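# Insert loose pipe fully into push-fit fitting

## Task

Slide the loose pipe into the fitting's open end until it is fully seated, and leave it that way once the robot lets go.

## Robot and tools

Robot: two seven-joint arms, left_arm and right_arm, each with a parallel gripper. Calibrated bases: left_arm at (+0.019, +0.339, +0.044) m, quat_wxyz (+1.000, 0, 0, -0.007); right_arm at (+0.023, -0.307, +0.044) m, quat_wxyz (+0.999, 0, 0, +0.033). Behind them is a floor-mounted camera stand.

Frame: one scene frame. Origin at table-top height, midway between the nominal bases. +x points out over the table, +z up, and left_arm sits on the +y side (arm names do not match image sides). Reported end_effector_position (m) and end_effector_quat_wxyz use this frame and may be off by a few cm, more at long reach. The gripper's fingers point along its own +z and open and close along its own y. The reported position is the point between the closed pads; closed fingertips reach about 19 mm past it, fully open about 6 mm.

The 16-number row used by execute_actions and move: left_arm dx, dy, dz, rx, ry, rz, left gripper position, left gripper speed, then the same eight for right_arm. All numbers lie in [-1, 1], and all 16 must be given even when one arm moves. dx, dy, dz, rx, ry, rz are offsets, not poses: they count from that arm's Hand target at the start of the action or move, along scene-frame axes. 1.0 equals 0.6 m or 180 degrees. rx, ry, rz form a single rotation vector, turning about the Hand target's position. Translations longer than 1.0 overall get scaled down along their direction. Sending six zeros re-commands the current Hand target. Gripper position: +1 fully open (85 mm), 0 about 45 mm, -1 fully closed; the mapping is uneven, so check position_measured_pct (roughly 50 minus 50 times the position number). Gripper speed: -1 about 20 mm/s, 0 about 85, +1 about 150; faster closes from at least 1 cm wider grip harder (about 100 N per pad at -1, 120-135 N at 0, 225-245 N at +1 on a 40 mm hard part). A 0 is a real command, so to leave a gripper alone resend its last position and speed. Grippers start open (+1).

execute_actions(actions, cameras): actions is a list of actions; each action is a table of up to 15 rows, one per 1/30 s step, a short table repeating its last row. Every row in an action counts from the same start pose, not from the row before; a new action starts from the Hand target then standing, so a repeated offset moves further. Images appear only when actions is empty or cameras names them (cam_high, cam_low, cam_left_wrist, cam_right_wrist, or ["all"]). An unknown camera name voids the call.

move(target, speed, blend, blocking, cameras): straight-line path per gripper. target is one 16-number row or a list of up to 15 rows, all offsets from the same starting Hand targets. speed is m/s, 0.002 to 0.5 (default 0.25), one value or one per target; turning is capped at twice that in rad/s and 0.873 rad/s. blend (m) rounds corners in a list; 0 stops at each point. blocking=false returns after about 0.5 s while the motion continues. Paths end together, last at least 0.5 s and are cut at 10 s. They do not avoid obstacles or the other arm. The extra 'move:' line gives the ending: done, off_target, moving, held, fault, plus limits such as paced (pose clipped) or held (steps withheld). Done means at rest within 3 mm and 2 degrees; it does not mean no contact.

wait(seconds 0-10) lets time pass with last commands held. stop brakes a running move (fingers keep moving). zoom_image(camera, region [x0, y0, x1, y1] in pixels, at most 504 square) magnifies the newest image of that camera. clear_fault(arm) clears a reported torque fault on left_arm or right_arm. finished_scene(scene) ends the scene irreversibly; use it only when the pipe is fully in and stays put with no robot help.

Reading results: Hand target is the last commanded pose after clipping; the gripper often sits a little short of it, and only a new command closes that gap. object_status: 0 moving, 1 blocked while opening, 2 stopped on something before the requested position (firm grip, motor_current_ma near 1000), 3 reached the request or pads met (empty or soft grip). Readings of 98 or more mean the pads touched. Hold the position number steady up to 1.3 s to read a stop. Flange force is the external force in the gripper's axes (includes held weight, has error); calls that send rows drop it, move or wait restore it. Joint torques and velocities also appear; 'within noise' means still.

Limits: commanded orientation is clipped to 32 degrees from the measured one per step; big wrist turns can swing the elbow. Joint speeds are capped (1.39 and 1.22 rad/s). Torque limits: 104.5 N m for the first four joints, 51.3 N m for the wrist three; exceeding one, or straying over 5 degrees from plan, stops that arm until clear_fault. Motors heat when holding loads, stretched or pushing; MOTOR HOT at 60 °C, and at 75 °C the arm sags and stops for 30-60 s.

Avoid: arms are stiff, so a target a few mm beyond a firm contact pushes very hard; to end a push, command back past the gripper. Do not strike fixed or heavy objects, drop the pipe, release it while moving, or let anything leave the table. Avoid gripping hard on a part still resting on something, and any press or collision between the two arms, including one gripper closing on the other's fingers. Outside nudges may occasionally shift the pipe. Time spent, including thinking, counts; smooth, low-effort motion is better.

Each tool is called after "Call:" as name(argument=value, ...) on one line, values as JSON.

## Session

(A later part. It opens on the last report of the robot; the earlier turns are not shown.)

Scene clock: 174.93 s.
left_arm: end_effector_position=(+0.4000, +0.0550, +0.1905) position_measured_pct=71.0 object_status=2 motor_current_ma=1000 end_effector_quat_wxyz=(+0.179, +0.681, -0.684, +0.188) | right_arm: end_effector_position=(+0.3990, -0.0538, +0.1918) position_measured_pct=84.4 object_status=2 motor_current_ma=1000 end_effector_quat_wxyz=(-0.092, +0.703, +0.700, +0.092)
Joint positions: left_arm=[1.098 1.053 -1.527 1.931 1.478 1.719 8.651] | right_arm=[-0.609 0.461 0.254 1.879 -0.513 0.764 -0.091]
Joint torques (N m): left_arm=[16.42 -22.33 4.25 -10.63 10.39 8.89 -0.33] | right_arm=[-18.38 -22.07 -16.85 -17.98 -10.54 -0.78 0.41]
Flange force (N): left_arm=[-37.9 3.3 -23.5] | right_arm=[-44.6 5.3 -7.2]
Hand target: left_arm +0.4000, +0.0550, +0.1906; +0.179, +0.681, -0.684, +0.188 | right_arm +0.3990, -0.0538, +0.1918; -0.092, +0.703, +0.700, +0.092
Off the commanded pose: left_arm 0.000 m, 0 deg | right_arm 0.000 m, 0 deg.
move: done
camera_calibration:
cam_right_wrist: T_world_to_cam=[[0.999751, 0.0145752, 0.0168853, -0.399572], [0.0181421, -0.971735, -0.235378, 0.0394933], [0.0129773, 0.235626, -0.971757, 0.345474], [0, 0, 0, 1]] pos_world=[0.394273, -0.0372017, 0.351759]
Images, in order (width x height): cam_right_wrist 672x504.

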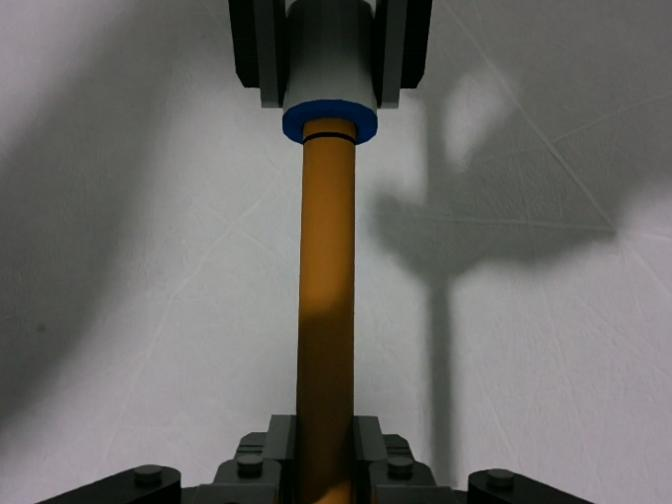

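Call:
move(target=[0,0,0,0,0,0,-0.6,-1, 0,0.00417,0,0,0,0,-0.85,-1], speed=0.02, cameras=["cam_right_wrist"])

Call:
zoom_image(camera="cam_right_wrist", region=[270, 80, 390, 170])

Scene clock: 176.47 s.
left_arm: end_effector_position=(+0.4000, +0.0550, +0.1906) position_measured_pct=71.0 object_status=2 motor_current_ma=1000 end_effector_quat_wxyz=(+0.180, +0.681, -0.685, +0.188) | right_arm: end_effector_position=(+0.3990, -0.0513, +0.1918) position_measured_pct=84.4 object_status=2 motor_current_ma=1000 end_effector_quat_wxyz=(-0.092, +0.703, +0.700, +0.092)
Joint positions: left_arm=[1.098 1.053 -1.527 1.931 1.478 1.719 8.651] | right_arm=[-0.614 0.463 0.254 1.876 -0.513 0.764 -0.097]
Joint torques (N m): left_arm=[16.07 -22.46 4.05 -10.69 10.6 8.71 -0.2] | right_arm=[-18.83 -22.16 -16.99 -17.63 -10.49 -0.65 0.14]
Flange force (N): left_arm=[-38.0 4.1 -23.4] | right_arm=[-45.7 7.2 -6.7]
Hand target: left_arm +0.4000, +0.0550, +0.1906; +0.179, +0.681, -0.684, +0.188 | right_arm +0.3990, -0.0513, +0.1918; -0.092, +0.703, +0.700, +0.092
Off the commanded pose: left_arm 0.000 m, 0 deg | right_arm 0.000 m, 0 deg.
move: done
camera_calibration:
cam_right_wrist: T_world_to_cam=[[0.999749, 0.0146723, 0.016909, -0.399614], [0.0182421, -0.971733, -0.235376, 0.0419793], [0.0129775, 0.235625, -0.971757, 0.344861], [0, 0, 0, 1]] pos_world=[0.394272, -0.0346021, 0.351759]
Images, in order (width x height): cam_right_wrist 672x504.

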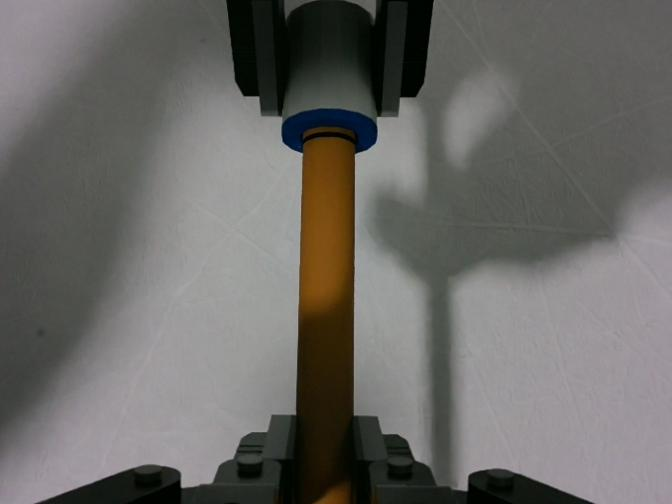

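Scaled by 4.200.

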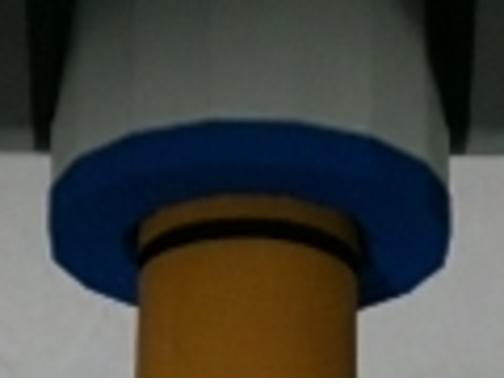

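Call:
move(target=[0,0,0,0,0,0,-0.6,-1, 0,0.0025,0,0,0,0,-0.85,-1], speed=0.02, cameras=["cam_right_wrist"])

Call:
zoom_image(camera="cam_right_wrist", region=[270, 80, 390, 170])

Scene clock: 177.97 s.
left_arm: end_effector_position=(+0.4000, +0.0550, +0.1906) position_measured_pct=71.0 object_status=2 motor_current_ma=1000 end_effector_quat_wxyz=(+0.180, +0.681, -0.684, +0.188) | right_arm: end_effector_position=(+0.3990, -0.0498, +0.1918) position_measured_pct=84.4 object_status=2 motor_current_ma=1000 end_effector_quat_wxyz=(-0.092, +0.703, +0.700, +0.092)
Joint positions: left_arm=[1.098 1.053 -1.527 1.931 1.478 1.719 8.651] | right_arm=[-0.617 0.464 0.254 1.873 -0.512 0.764 -0.101]
Joint torques (N m): left_arm=[16.72 -22.65 4.5 -11.02 11.13 8.99 -0.15] | right_arm=[-20 -22.41 -18.02 -17.99 -10.99 -0.58 0.29]
Flange force (N): left_arm=[-39.8 4.7 -24.8] | right_arm=[-47.7 8.1 -7.4]
Hand target: left_arm +0.4000, +0.0550, +0.1906; +0.179, +0.681, -0.684, +0.188 | right_arm +0.3990, -0.0498, +0.1918; -0.092, +0.703, +0.700, +0.092
Off the commanded pose: left_arm 0.000 m, 0 deg | right_arm 0.000 m, 0 deg.
move: done
camera_calibration:
cam_right_wrist: T_world_to_cam=[[0.99975, 0.0145514, 0.0169824, -0.399664], [0.0181419, -0.971735, -0.235376, 0.0433797], [0.0130773, 0.235626, -0.971756, 0.344491], [0, 0, 0, 1]] pos_world=[0.394272, -0.0332017, 0.351759]
Images, in order (width x height): cam_right_wrist 672x504.

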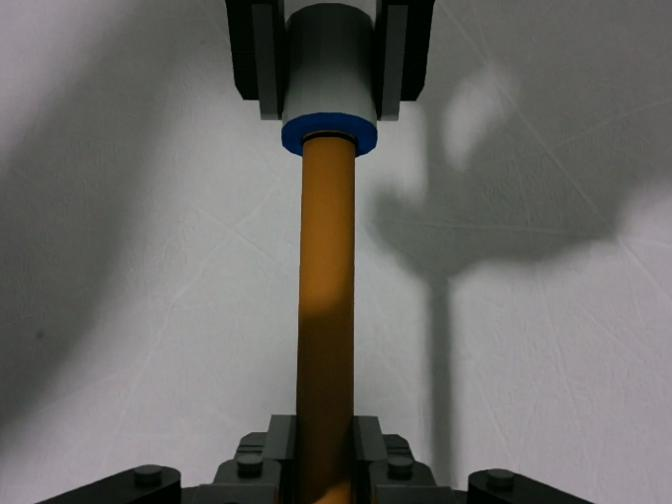

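Scaled by 4.200.

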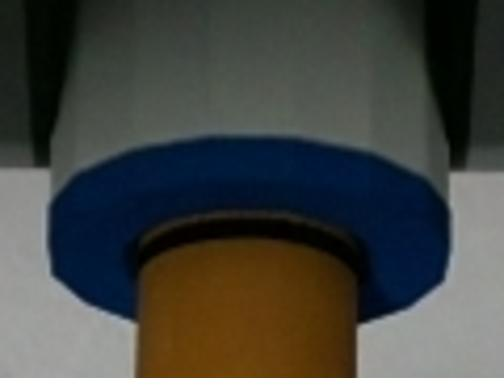

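Call:
move(target=[0,0,0,0,0,0,-0.6,-1, 0,0.0025,0,0,0,0,-0.85,-1], speed=0.02, cameras=["cam_right_wrist"])

Call:
zoom_image(camera="cam_right_wrist", region=[270, 80, 390, 170])

Scene clock: 179.13 s.
left_arm: end_effector_position=(+0.4000, +0.0550, +0.1906) position_measured_pct=71.0 object_status=2 motor_current_ma=1000 end_effector_quat_wxyz=(+0.179, +0.681, -0.684, +0.188) | right_arm: end_effector_position=(+0.3990, -0.0483, +0.1918) position_measured_pct=84.4 object_status=2 motor_current_ma=1000 end_effector_quat_wxyz=(-0.092, +0.703, +0.700, +0.092)
Joint positions: left_arm=[1.098 1.053 -1.527 1.931 1.478 1.719 8.651] | right_arm=[-0.62 0.465 0.254 1.871 -0.512 0.765 -0.104]
Joint torques (N m): left_arm=[18.98 -23.58 5.92 -11.78 12.39 10.07 -0.15] | right_arm=[-21.89 -23.07 -20.23 -19.43 -12.33 -0.75 0.2]
Flange force (N): left_arm=[-45.0 4.5 -27.7] | right_arm=[-52.7 8.1 -8.8]
Hand target: left_arm +0.4000, +0.0550, +0.1906; +0.179, +0.681, -0.684, +0.188 | right_arm +0.3990, -0.0483, +0.1918; -0.092, +0.703, +0.700, +0.092
Off the commanded pose: left_arm 0.000 m, 0 deg | right_arm 0.000 m, 0 deg.
move: done
camera_calibration:
cam_right_wrist: T_world_to_cam=[[0.99975, 0.0145527, 0.0169827, -0.399686], [0.0181432, -0.971735, -0.235376, 0.0448368], [0.0130773, 0.235626, -0.971756, 0.344138], [0, 0, 0, 1]] pos_world=[0.394272, -0.0317017, 0.351759]
Images, in order (width x height): cam_right_wrist 672x504.

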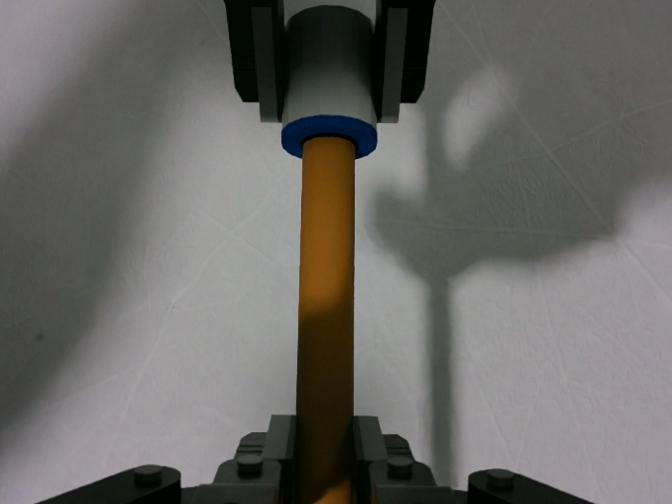

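Scaled by 4.200.

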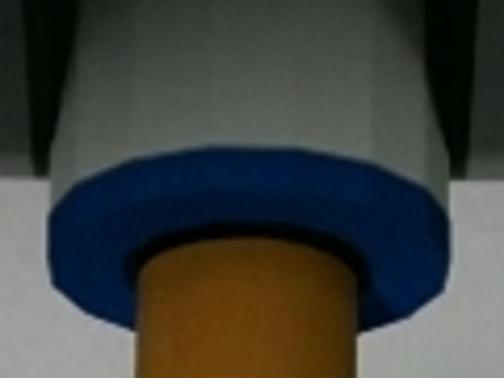

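Call:
move(target=[0,0,0,0,0,0,-0.6,-1, 0,0.0025,0,0,0,0,-0.85,-1], speed=0.02, cameras=["cam_right_wrist","cam_left_wrist"])

Call:
zoom_image(camera="cam_right_wrist", region=[270, 80, 390, 170])

Call:
zoom_image(camera="cam_left_wrist", region=[286, 340, 406, 430])

Scene clock: 180.57 s.
left_arm: end_effector_position=(+0.4001, +0.0550, +0.1906) position_measured_pct=71.0 object_status=2 motor_current_ma=1000 end_effector_quat_wxyz=(+0.179, +0.681, -0.684, +0.188) | right_arm: end_effector_position=(+0.3990, -0.0468, +0.1918) position_measured_pct=84.4 object_status=2 motor_current_ma=1000 end_effector_quat_wxyz=(-0.092, +0.703, +0.700, +0.092)
Joint positions: left_arm=[1.098 1.053 -1.527 1.931 1.478 1.719 8.651] | right_arm=[-0.623 0.466 0.254 1.869 -0.512 0.765 -0.108]
Joint torques (N m): left_arm=[22.88 -25.09 8.36 -13.27 14.68 12.11 -0.11] | right_arm=[-25.87 -23.74 -24.13 -21.81 -14.45 -0.92 0.26]
Flange force (N): left_arm=[-54.4 4.8 -32.9] | right_arm=[-62.4 8.3 -11.7]
Hand target: left_arm +0.4000, +0.0550, +0.1906; +0.179, +0.681, -0.684, +0.188 | right_arm +0.3990, -0.0468, +0.1918; -0.092, +0.703, +0.700, +0.092
Off the commanded pose: left_arm 0.000 m, 0 deg | right_arm 0.000 m, 0 deg.
move: done
camera_calibration:
cam_left_wrist: T_world_to_cam=[[-0.999413, -0.0281496, -0.0195068, 0.407583], [-0.0156992, 0.882764, -0.469553, 0.0947259], [0.0304376, -0.468972, -0.882689, 0.335516], [0, 0, 0, 1]] pos_world=[0.398619, 0.0852003, 0.348586]
cam_right_wrist: T_world_to_cam=[[0.99975, 0.0145527, 0.0169827, -0.399708], [0.0181432, -0.971735, -0.235376, 0.0462944], [0.0130773, 0.235626, -0.971756, 0.343784], [0, 0, 0, 1]] pos_world=[0.394272, -0.0302017, 0.351759]
Images, in order (width x height): cam_left_wrist 672x504, cam_right_wrist 672x504.

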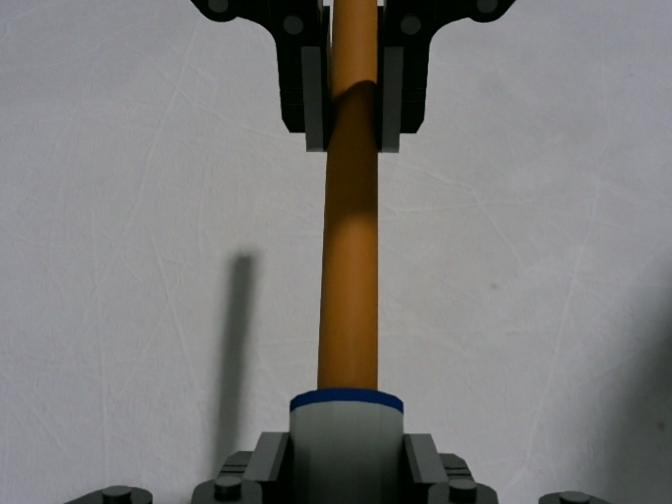

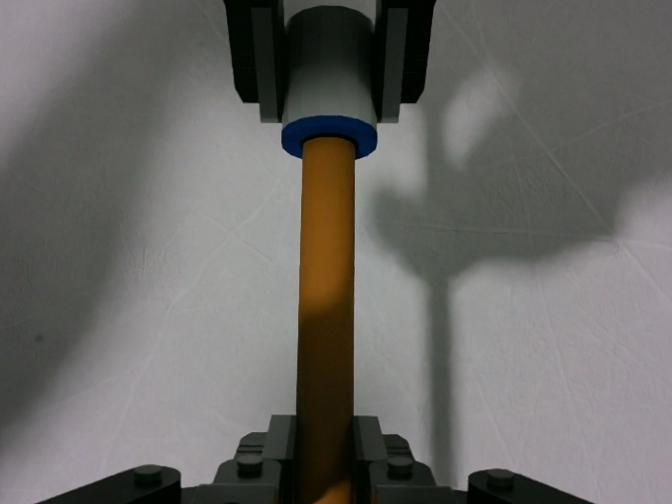

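Scaled by 4.200.

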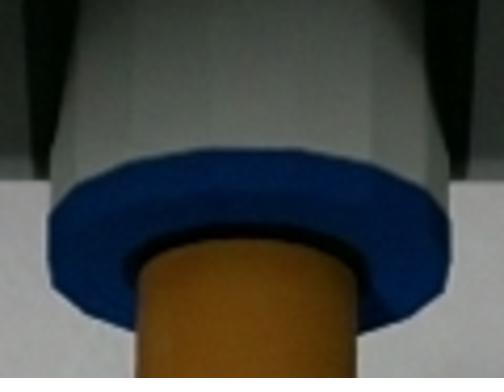

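Scaled by 4.200.

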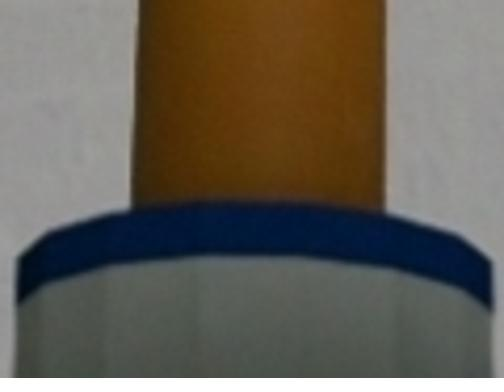

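Call:
move(target=[0,0,0,0,0,0,-0.6,-1, 0,-0.01,0,0,0,0,-0.85,-1], speed=0.05, cameras=[])

Scene clock: 184.27 s.
left_arm: end_effector_position=(+0.4000, +0.0548, +0.1907) position_measured_pct=71.0 object_status=2 motor_current_ma=1000 end_effector_quat_wxyz=(+0.180, +0.681, -0.685, +0.188) | right_arm: end_effector_position=(+0.3989, -0.0525, +0.1918) position_measured_pct=84.4 object_status=2 motor_current_ma=1000 end_effector_quat_wxyz=(-0.092, +0.702, +0.700, +0.092)
Joint positions: left_arm=[1.098 1.053 -1.527 1.931 1.478 1.719 8.651] | right_arm=[-0.611 0.461 0.254 1.877 -0.513 0.764 -0.094]
Joint torques (N m): left_arm=[8.56 -19.76 -0.68 -7.5 5.46 5.26 -0.53] | right_arm=[-9.79 -20 -7.94 -13.28 -5.41 -1.04 0.35]
Flange force (N): left_arm=[-18.6 1.6 -11.2] | right_arm=[-23.8 3.8 -2.2]
Hand target: left_arm +0.4000, +0.0550, +0.1906; +0.179, +0.681, -0.684, +0.188 | right_arm +0.3990, -0.0528, +0.1918; -0.092, +0.703, +0.700, +0.092
Off the commanded pose: left_arm 0.000 m, 0 deg | right_arm 0.000 m, 0 deg.
move: done
No camera images: "cameras" was empty.

Call:
move(target=[0,0,0,0,0,0,-0.6,-1, 0,-0.005,0,0,0,0,-0.85,-1], speed=0.05, cameras=["cam_right_wrist","cam_low"])

Call:
zoom_image(camera="cam_right_wrist", region=[270, 80, 390, 170])

Call:
zoom_image(camera="cam_low", region=[320, 220, 440, 290])

Scene clock: 185.53 s.
left_arm: end_effector_position=(+0.4000, +0.0549, +0.1906) position_measured_pct=71.0 object_status=2 motor_current_ma=1000 end_effector_quat_wxyz=(+0.180, +0.681, -0.685, +0.188) | right_arm: end_effector_position=(+0.3989, -0.0557, +0.1918) position_measured_pct=84.4 object_status=2 motor_current_ma=1000 end_effector_quat_wxyz=(-0.092, +0.702, +0.700, +0.092)
Joint positions: left_arm=[1.098 1.053 -1.527 1.931 1.478 1.719 8.651] | right_arm=[-0.605 0.459 0.254 1.882 -0.513 0.764 -0.087]
Joint torques (N m): left_arm=[-0.59 -16.58 -6.71 -4.02 0.22 0.61 -0.55] | right_arm=[-1.12 -17.78 1.39 -8.01 -0.4 -0.75 0.24]
Flange force (N): left_arm=[2.7 0.5 1.9] | right_arm=[-2.6 2.6 4.0]
Hand target: left_arm +0.4000, +0.0550, +0.1906; +0.179, +0.681, -0.684, +0.188 | right_arm +0.3990, -0.0558, +0.1918; -0.092, +0.703, +0.700, +0.092
Off the commanded pose: left_arm 0.000 m, 0 deg | right_arm 0.000 m, 0 deg.
move: done
camera_calibration:
cam_right_wrist: T_world_to_cam=[[0.999748, 0.0147675, 0.0169336, -0.399553], [0.0183417, -0.971709, -0.235468, 0.0376971], [0.0129773, 0.235719, -0.971735, 0.345894], [0, 0, 0, 1]] pos_world=[0.394272, -0.0390027, 0.351759]
Images, in order (width x height): cam_low 672x504, cam_right_wrist 672x504.

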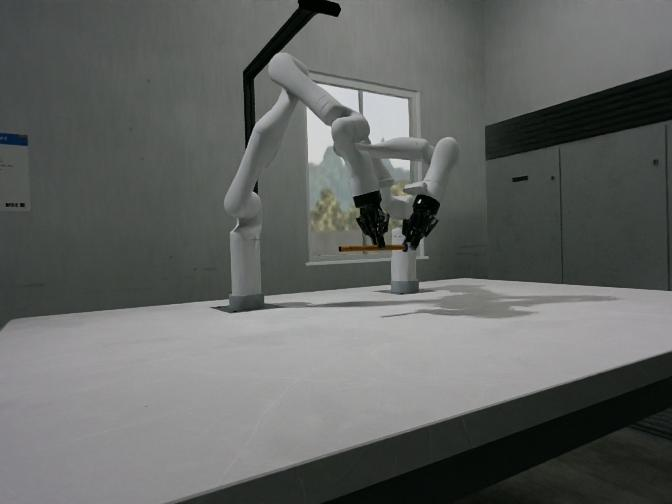

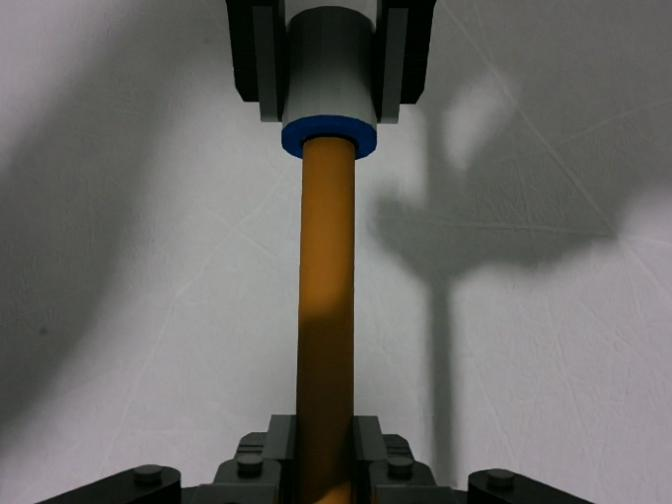

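Scaled by 4.200.

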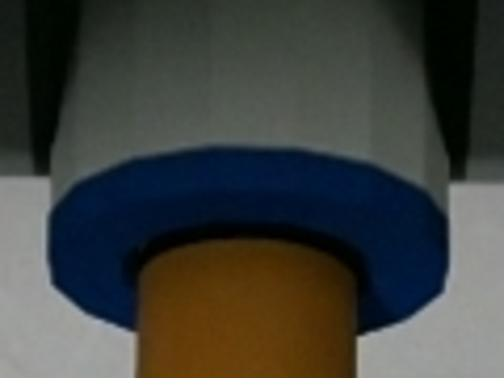

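Scaled by 4.200 from the camera's 672x504 image, which has a finer 960x720 frame.

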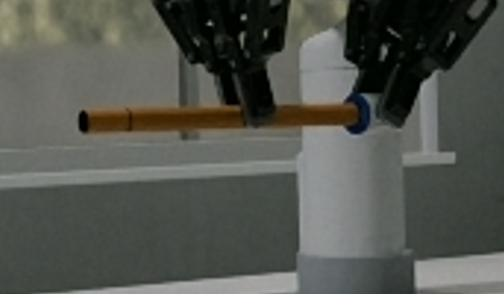

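Call:
move(target=[0,0,-0.255,0.00889,0,0,-0.6,-1, 0,0.0005,-0.26017,0.00889,0,0,-0.85,-1], speed=0.2, cameras=["cam_low","cam_right_wrist"])

Call:
zoom_image(camera="cam_low", region=[310, 270, 450, 360])

Scene clock: 188.23 s.
left_arm: end_effector_position=(+0.4001, +0.0551, +0.0376) position_measured_pct=71.0 object_status=2 motor_current_ma=1000 end_effector_quat_wxyz=(+0.170, +0.684, -0.687, +0.178) | right_arm: end_effector_position=(+0.3990, -0.0555, +0.0357) position_measured_pct=84.4 object_status=2 motor_current_ma=1000 end_effector_quat_wxyz=(-0.102, +0.701, +0.698, +0.102)
Joint positions: left_arm=[1.039 1.329 -1.296 1.994 1.768 1.615 8.483] | right_arm=[-0.39 0.78 -0.019 1.993 -0.819 0.337 0.302]
Joint torques (N m): left_arm=[-0.23 -17.11 -6.16 -0.79 -0.62 0.94 -0.59] | right_arm=[0.06 -20.6 1.08 -5.76 -0.7 -1.19 0.01]
Flange force (N): left_arm=[3.0 -1.3 1.5] | right_arm=[-3.7 -2.4 4.4]
Hand target: left_arm +0.4000, +0.0550, +0.0376; +0.170, +0.684, -0.687, +0.178 | right_arm +0.3990, -0.0555, +0.0357; -0.102, +0.701, +0.698, +0.102
Off the commanded pose: left_arm 0.000 m, 0 deg | right_arm 0.000 m, 0 deg.
move: done
camera_calibration:
cam_right_wrist: T_world_to_cam=[[0.99975, 0.0140735, 0.017382, -0.396971], [0.0181434, -0.964791, -0.262391, 0.00244802], [0.0130772, 0.262641, -0.964805, 0.195407], [0, 0, 0, 1]] pos_world=[0.394272, -0.0433732, 0.196072]
Images, in order (width x height): cam_low 672x504, cam_right_wrist 672x504.

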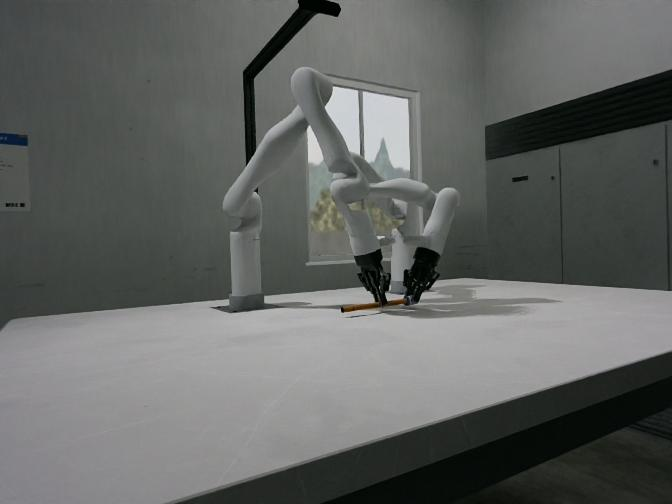

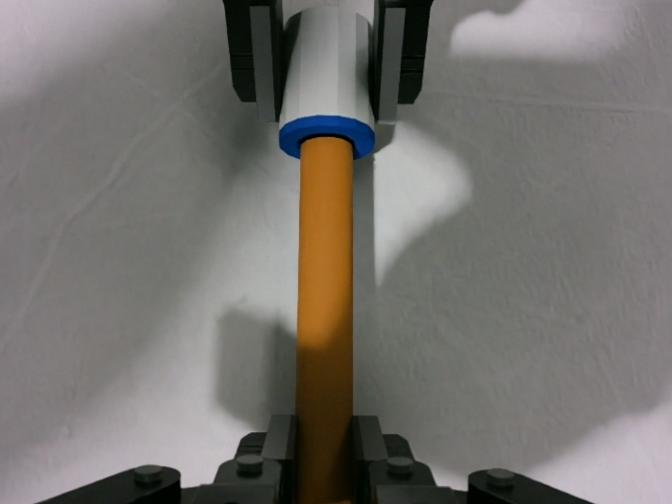

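Scaled by 3.600 from the camera's 672x504 image, which has a finer 960x720 frame.

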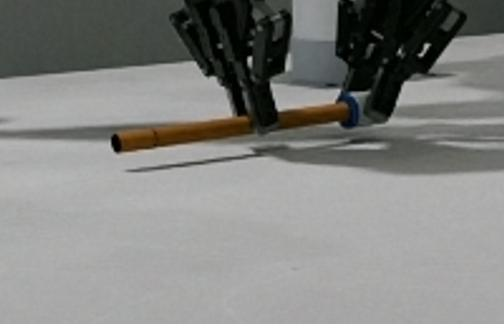

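Call:
zoom_image(camera="cam_right_wrist", region=[265, 85, 385, 175])

Call:
move(target=[0,0,-0.01333,0,0,0,-0.6,-1, 0,0,-0.01333,0,0,0,-0.85,-1], speed=0.03, cameras=["cam_low"])

Call:
zoom_image(camera="cam_low", region=[330, 285, 430, 335])

Scaled by 4.200.

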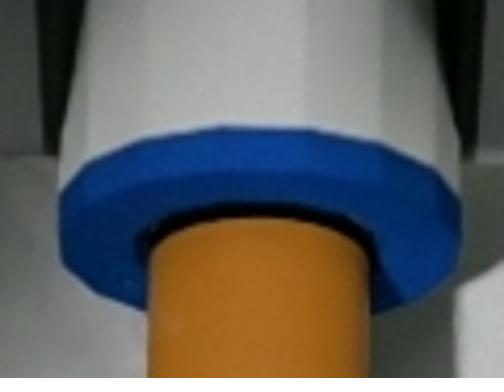

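Scene clock: 189.77 s.
left_arm: end_effector_position=(+0.4000, +0.0550, +0.0296) position_measured_pct=71.0 object_status=2 motor_current_ma=1000 end_effector_quat_wxyz=(+0.170, +0.684, -0.687, +0.178) | right_arm: end_effector_position=(+0.3990, -0.0555, +0.0277) position_measured_pct=84.4 object_status=2 motor_current_ma=1000 end_effector_quat_wxyz=(-0.102, +0.701, +0.698, +0.102)
Joint positions: left_arm=[1.035 1.344 -1.283 1.993 1.785 1.611 8.476] | right_arm=[-0.377 0.8 -0.038 1.993 -0.829 0.314 0.317]
Joint torques (N m): left_arm=[-0.37 -17.15 -6.29 -0.8 -0.52 0.84 -0.63] | right_arm=[-0.17 -20.77 0.96 -5.39 -0.53 -1.37 0]
Flange force (N): left_arm=[3.1 -0.7 1.4] | right_arm=[-4.0 -1.7 4.6]
Hand target: left_arm +0.4000, +0.0550, +0.0296; +0.170, +0.684, -0.687, +0.178 | right_arm +0.3990, -0.0555, +0.0277; -0.102, +0.701, +0.698, +0.102
Off the commanded pose: left_arm 0.000 m, 0 deg | right_arm 0.000 m, 0 deg.
move: done
Images, in order (width x height): cam_low 672x504.

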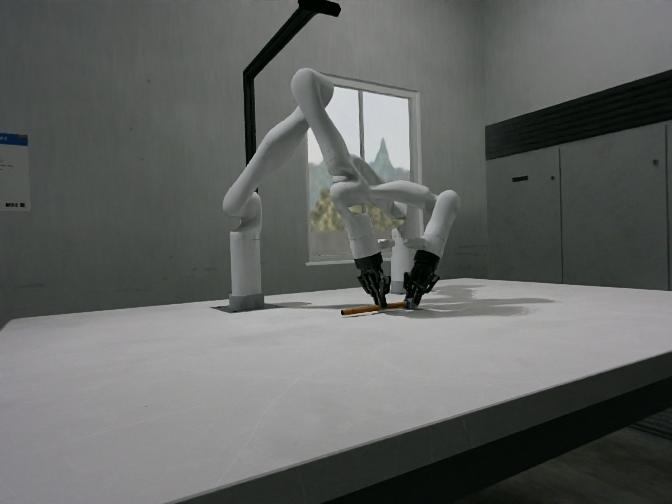

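Scaled by 5.040 from the camera's 672x504 image, which has a finer 960x720 frame.

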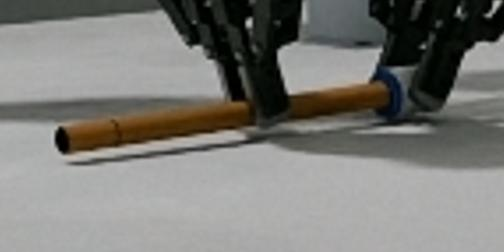

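Call:
move(target=[0,0,-0.00583,0,0,0,-0.6,-1, 0,0,-0.00583,0,0,0,-0.85,-1], speed=0.015, cameras=["cam_low"])

Call:
zoom_image(camera="cam_low", region=[330, 285, 430, 335])

Scene clock: 191.07 s.
left_arm: end_effector_position=(+0.4001, +0.0550, +0.0262) position_measured_pct=71.0 object_status=2 motor_current_ma=1000 end_effector_quat_wxyz=(+0.170, +0.684, -0.687, +0.178) | right_arm: end_effector_position=(+0.3990, -0.0555, +0.0243) position_measured_pct=84.4 object_status=2 motor_current_ma=1000 end_effector_quat_wxyz=(-0.102, +0.701, +0.698, +0.102)
Joint positions: left_arm=[1.034 1.35 -1.277 1.992 1.792 1.609 8.473] | right_arm=[-0.371 0.808 -0.047 1.993 -0.833 0.305 0.324]
Joint torques (N m): left_arm=[0.25 -13.31 -3.62 -1.75 0.02 -0.6 -0.57] | right_arm=[-0.39 -19.81 0.46 -5.16 -0.6 -0.99 0]
Flange force (N): left_arm=[5.3 2.6 -12.8] | right_arm=[-4.0 -2.2 2.3]
Hand target: left_arm +0.4000, +0.0550, +0.0261; +0.170, +0.684, -0.687, +0.178 | right_arm +0.3990, -0.0555, +0.0242; -0.102, +0.701, +0.698, +0.102
Off the commanded pose: left_arm 0.000 m, 0 deg | right_arm 0.000 m, 0 deg.
move: done
Images, in order (width x height): cam_low 672x504.

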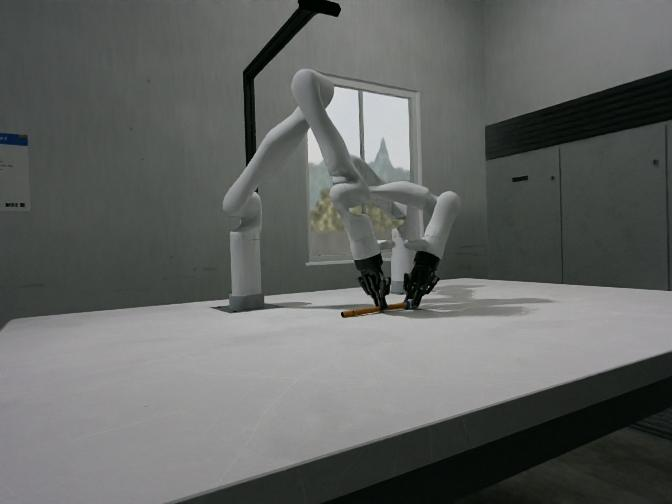

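Scaled by 5.040 from the camera's 672x504 image, which has a finer 960x720 frame.

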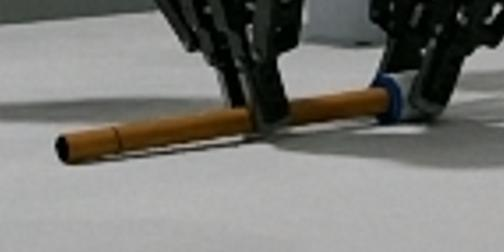

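Call:
move(target=[0,0,0.00083,0,0,0,-0.6,-1, 0,0,-0.00217,0,0,0,-0.85,-1], speed=0.01, cameras=["cam_low"])

Call:
zoom_image(camera="cam_low", region=[335, 295, 385, 325])

Scene clock: 192.73 s.
left_arm: end_effector_position=(+0.4000, +0.0550, +0.0265) position_measured_pct=71.0 object_status=2 motor_current_ma=1000 end_effector_quat_wxyz=(+0.170, +0.684, -0.687, +0.178) | right_arm: end_effector_position=(+0.3990, -0.0555, +0.0230) position_measured_pct=84.4 object_status=2 motor_current_ma=1000 end_effector_quat_wxyz=(-0.102, +0.701, +0.698, +0.102)
Joint positions: left_arm=[1.034 1.349 -1.278 1.992 1.791 1.609 8.474] | right_arm=[-0.368 0.812 -0.05 1.992 -0.834 0.301 0.326]
Joint torques (N m): left_arm=[0.71 -16.17 -4.86 -0.94 -0.58 0.89 -0.56] | right_arm=[-2.4 -6.8 0.09 -7.22 -0.88 -3.85 -0.05]
Flange force (N): left_arm=[2.4 -1.4 -3.0] | right_arm=[-3.8 -10.1 -37.5]
Hand target: left_arm +0.4000, +0.0550, +0.0266; +0.170, +0.684, -0.687, +0.178 | right_arm +0.3990, -0.0555, +0.0229; -0.102, +0.701, +0.698, +0.102
Off the commanded pose: left_arm 0.000 m, 0 deg | right_arm 0.000 m, 0 deg.
move: done
Images, in order (width x height): cam_low 672x504.

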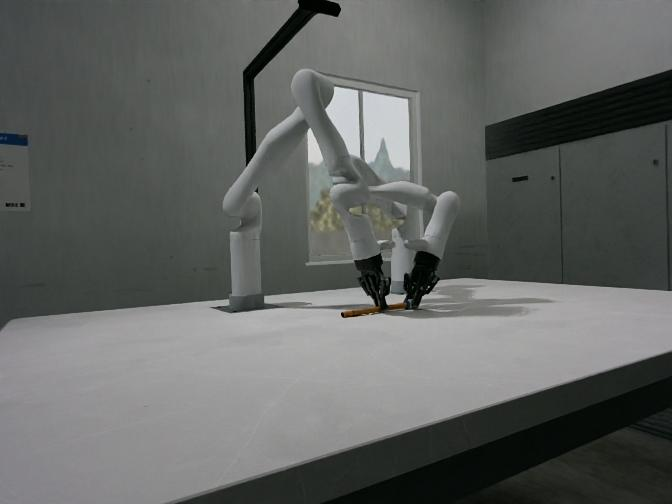

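Scaled by 10.080 from the camera's 672x504 image, which has a finer 960x720 frame.

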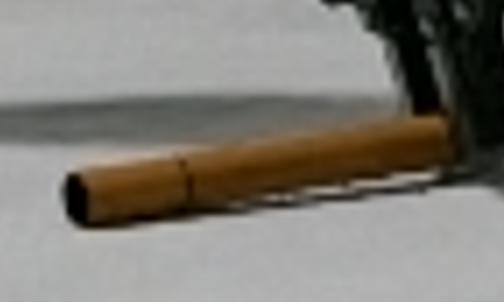

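Call:
move(target=[0,0,0,0,0,0,-0.6,-1, 0,0,0.0018,0,0,0,-0.85,-1], speed=0.01, cameras=[])

Scene clock: 193.93 s.
left_arm: end_effector_position=(+0.4000, +0.0550, +0.0266) position_measured_pct=71.0 object_status=2 motor_current_ma=1000 end_effector_quat_wxyz=(+0.170, +0.684, -0.687, +0.178) | right_arm: end_effector_position=(+0.3990, -0.0555, +0.0239) position_measured_pct=84.4 object_status=2 motor_current_ma=1000 end_effector_quat_wxyz=(-0.102, +0.701, +0.698, +0.102)
Joint positions: left_arm=[1.034 1.349 -1.278 1.992 1.791 1.609 8.474] | right_arm=[-0.37 0.809 -0.047 1.992 -0.833 0.304 0.324]
Joint torques (N m): left_arm=[0.2 -15.66 -4.87 -1.13 -0.36 0.48 -0.53] | right_arm=[-0.89 -18.06 0.55 -4.11 -0.32 -0.88 0.04]
Flange force (N): left_arm=[3.5 0.2 -4.6] | right_arm=[-3.9 -1.7 -0.4]
Hand target: left_arm +0.4000, +0.0550, +0.0266; +0.170, +0.684, -0.687, +0.178 | right_arm +0.3990, -0.0555, +0.0240; -0.102, +0.701, +0.698, +0.102
Off the commanded pose: left_arm 0.000 m, 0 deg | right_arm 0.000 m, 0 deg.
move: done
No camera images: "cameras" was empty.

Call:
move(target=[0,0,0,0,0,0,-0.6,-1, 0,0,0,0,0,0,-0.5,-1], speed=0.05, cameras=[])

Call:
move(target=[0,0,0,0,0,0,-0.2,-1, 0,0,0,0,0,0,-0.5,-1], speed=0.05, cameras=["cam_left_wrist","cam_right_wrist"])

Scene clock: 200.03 s.
left_arm: end_effector_position=(+0.4000, +0.0550, +0.0266) position_measured_pct=71.0 object_status=2 motor_current_ma=1000 end_effector_quat_wxyz=(+0.170, +0.684, -0.687, +0.178) | right_arm: end_effector_position=(+0.3990, -0.0555, +0.0240) position_measured_pct=74.9 object_status=0 motor_current_ma=0 end_effector_quat_wxyz=(-0.102, +0.701, +0.698, +0.102)
Joint positions: left_arm=[1.034 1.349 -1.278 1.992 1.791 1.609 8.474] | right_arm=[-0.37 0.809 -0.047 1.993 -0.833 0.304 0.324]
Joint torques (N m): left_arm=[0.41 -15.82 -4.91 -1.11 -0.22 0.64 -0.48] | right_arm=[-2.3 -19.28 -1.34 -3.91 -0.43 0.23 0.21]
Flange force (N): left_arm=[2.9 -0.2 -4.6] | right_arm=[-6.6 0.7 2.5]
Hand target: left_arm +0.4000, +0.0550, +0.0266; +0.170, +0.684, -0.687, +0.178 | right_arm +0.3990, -0.0555, +0.0240; -0.102, +0.701, +0.698, +0.102
Off the commanded pose: left_arm 0.000 m, 0 deg | right_arm 0.000 m, 0 deg.
move: done
No camera images: "cameras" was empty.

Scene clock: 200.77 s.
left_arm: end_effector_position=(+0.4000, +0.0550, +0.0266) position_measured_pct=60.2 object_status=0 motor_current_ma=0 end_effector_quat_wxyz=(+0.170, +0.684, -0.687, +0.178) | right_arm: end_effector_position=(+0.3990, -0.0555, +0.0240) position_measured_pct=74.9 object_status=3 motor_current_ma=0 end_effector_quat_wxyz=(-0.102, +0.701, +0.698, +0.102)
Joint positions: left_arm=[1.034 1.349 -1.278 1.992 1.791 1.609 8.474] | right_arm=[-0.37 0.809 -0.047 1.993 -0.833 0.304 0.324]
Joint torques (N m): left_arm=[-0.49 -18.96 -6.83 -1.82 1.11 0.83 -0.46] | right_arm=[-2.22 -19.25 -1.3 -3.9 -0.46 0.16 0.21]
Flange force (N): left_arm=[0.3 2.4 0.6] | right_arm=[-6.3 0.9 2.2]
Hand target: left_arm +0.4000, +0.0550, +0.0266; +0.170, +0.684, -0.687, +0.178 | right_arm +0.3990, -0.0555, +0.0240; -0.102, +0.701, +0.698, +0.102
Off the commanded pose: left_arm 0.000 m, 0 deg | right_arm 0.000 m, 0 deg.
move: done
camera_calibration:
cam_left_wrist: T_world_to_cam=[[-0.999418, -0.0274589, -0.020241, 0.40426], [-0.0155981, 0.895537, -0.444713, 0.0163244], [0.0303379, -0.444139, -0.895444, 0.189861], [0, 0, 0, 1]] pos_world=[0.398519, 0.0808061, 0.185452]
cam_right_wrist: T_world_to_cam=[[0.999748, 0.0141688, 0.0174094, -0.39677], [0.0182438, -0.964764, -0.262482, -0.000547806], [0.0130769, 0.262734, -0.96478, 0.184092], [0, 0, 0, 1]] pos_world=[0.394272, -0.0432739, 0.184372]
Images, in order (width x height): cam_left_wrist 672x504, cam_right_wrist 672x504.

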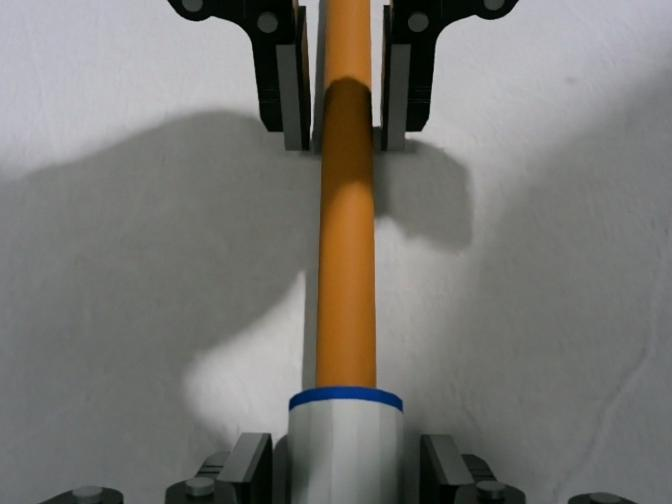

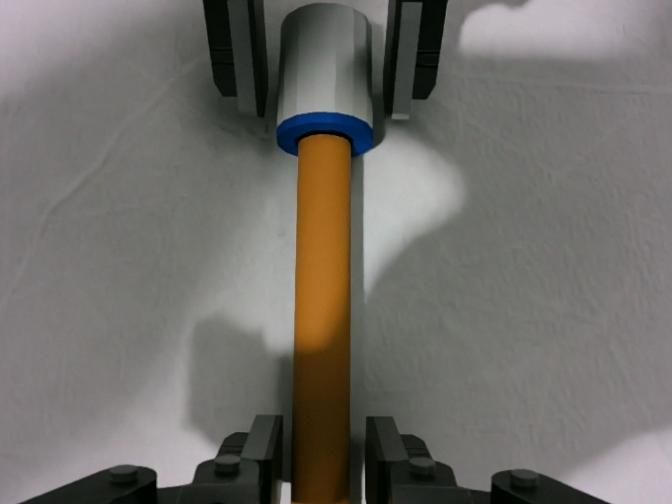

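Call:
move(target=[[0,0,0.05,0,0,0,-0.2,-1, 0,0,0.05,0,0,0,-0.5,-1],[0,0,0.2,0,0,0,-0.2,-1, 0,0,0.2,0,0,0,-0.5,-1]], speed=[0.05,0.2], blend=[0.01,0], cameras=["cam_low","cam_left_wrist","cam_right_wrist"])

Call:
zoom_image(camera="cam_right_wrist", region=[260, 150, 410, 250])

Call:
zoom_image(camera="cam_low", region=[330, 280, 430, 340])

Scene clock: 203.73 s.
left_arm: end_effector_position=(+0.4000, +0.0550, +0.1465) position_measured_pct=60.2 object_status=3 motor_current_ma=0 end_effector_quat_wxyz=(+0.170, +0.684, -0.687, +0.178) | right_arm: end_effector_position=(+0.3990, -0.0555, +0.1440) position_measured_pct=74.9 object_status=3 motor_current_ma=0 end_effector_quat_wxyz=(-0.102, +0.701, +0.698, +0.102)
Joint positions: left_arm=[1.092 1.129 -1.471 1.959 1.543 1.675 8.61] | right_arm=[-0.532 0.544 0.18 1.946 -0.631 0.626 0.058]
Joint torques (N m): left_arm=[-0.39 -18.03 -7.03 -4.04 1.16 0.81 -0.41] | right_arm=[-2.06 -17.34 -0.11 -6.16 -0.64 0.1 0.12]
Flange force (N): left_arm=[0.0 2.4 1.7] | right_arm=[-4.6 3.0 2.0]
Hand target: left_arm +0.4000, +0.0550, +0.1466; +0.170, +0.684, -0.687, +0.178 | right_arm +0.3990, -0.0555, +0.1440; -0.102, +0.701, +0.698, +0.102
Off the commanded pose: left_arm 0.000 m, 0 deg | right_arm 0.000 m, 0 deg.
move: done
camera_calibration:
cam_left_wrist: T_world_to_cam=[[-0.999419, -0.0273701, -0.0202869, 0.406695], [-0.0154982, 0.89554, -0.444711, 0.069605], [0.0303395, -0.444139, -0.895444, 0.297224], [0, 0, 0, 1]] pos_world=[0.39852, 0.080806, 0.305352]
cam_right_wrist: T_world_to_cam=[[0.99975, 0.0140724, 0.017383, -0.398856], [0.0181438, -0.964766, -0.262484, 0.0309905], [0.0130767, 0.262734, -0.96478, 0.299865], [0, 0, 0, 1]] pos_world=[0.394272, -0.0432735, 0.304372]
Images, in order (width x height): cam_low 672x504, cam_left_wrist 672x504, cam_right_wrist 672x504.

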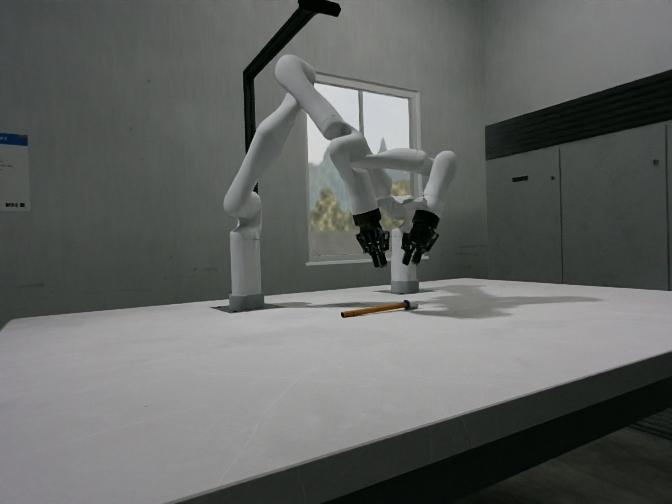

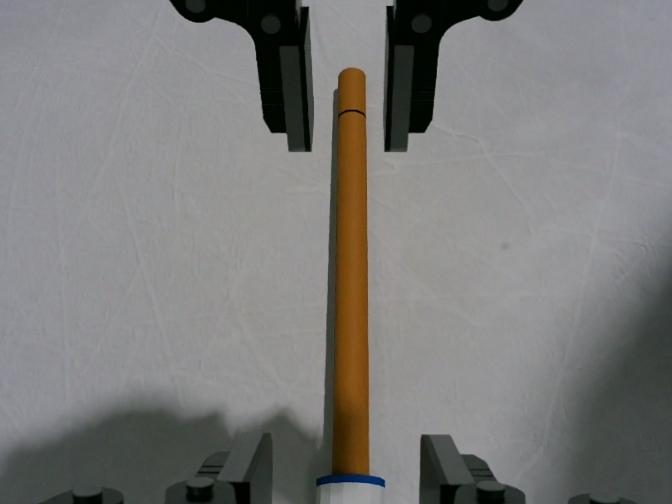

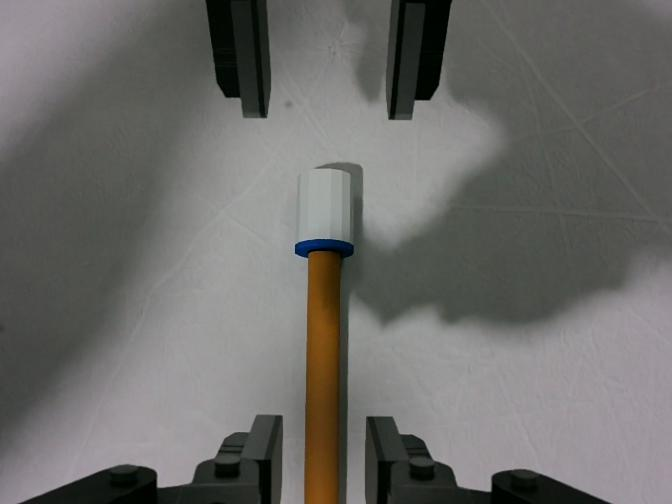

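Scaled by 3.360.

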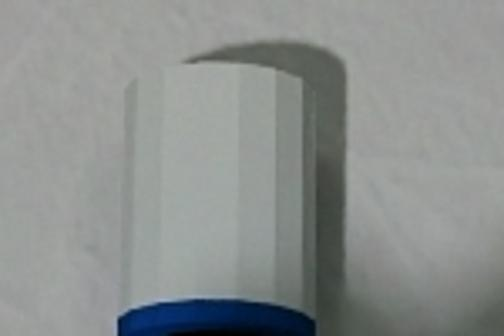

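Scaled by 5.040 from the camera's 672x504 image, which has a finer 960x720 frame.

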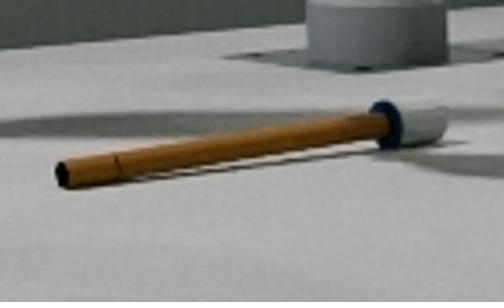

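Call:
zoom_image(camera="cam_right_wrist", region=[285, 220, 365, 280])

Call:
zoom_image(camera="cam_left_wrist", region=[300, 440, 400, 504])

Scaled by 6.300.

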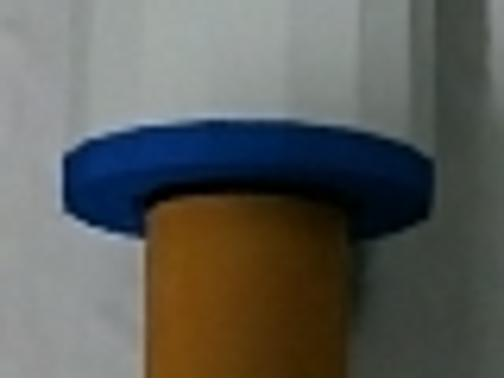

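Scaled by 5.040.

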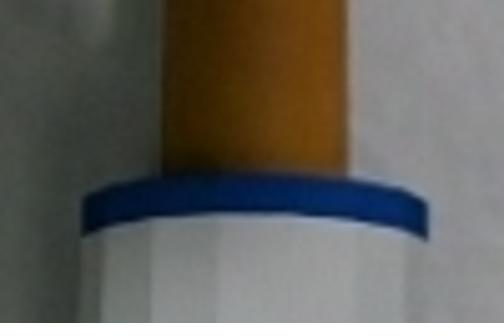

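Call:
finished_scene(scene=1)

The scene is finished: the task was done.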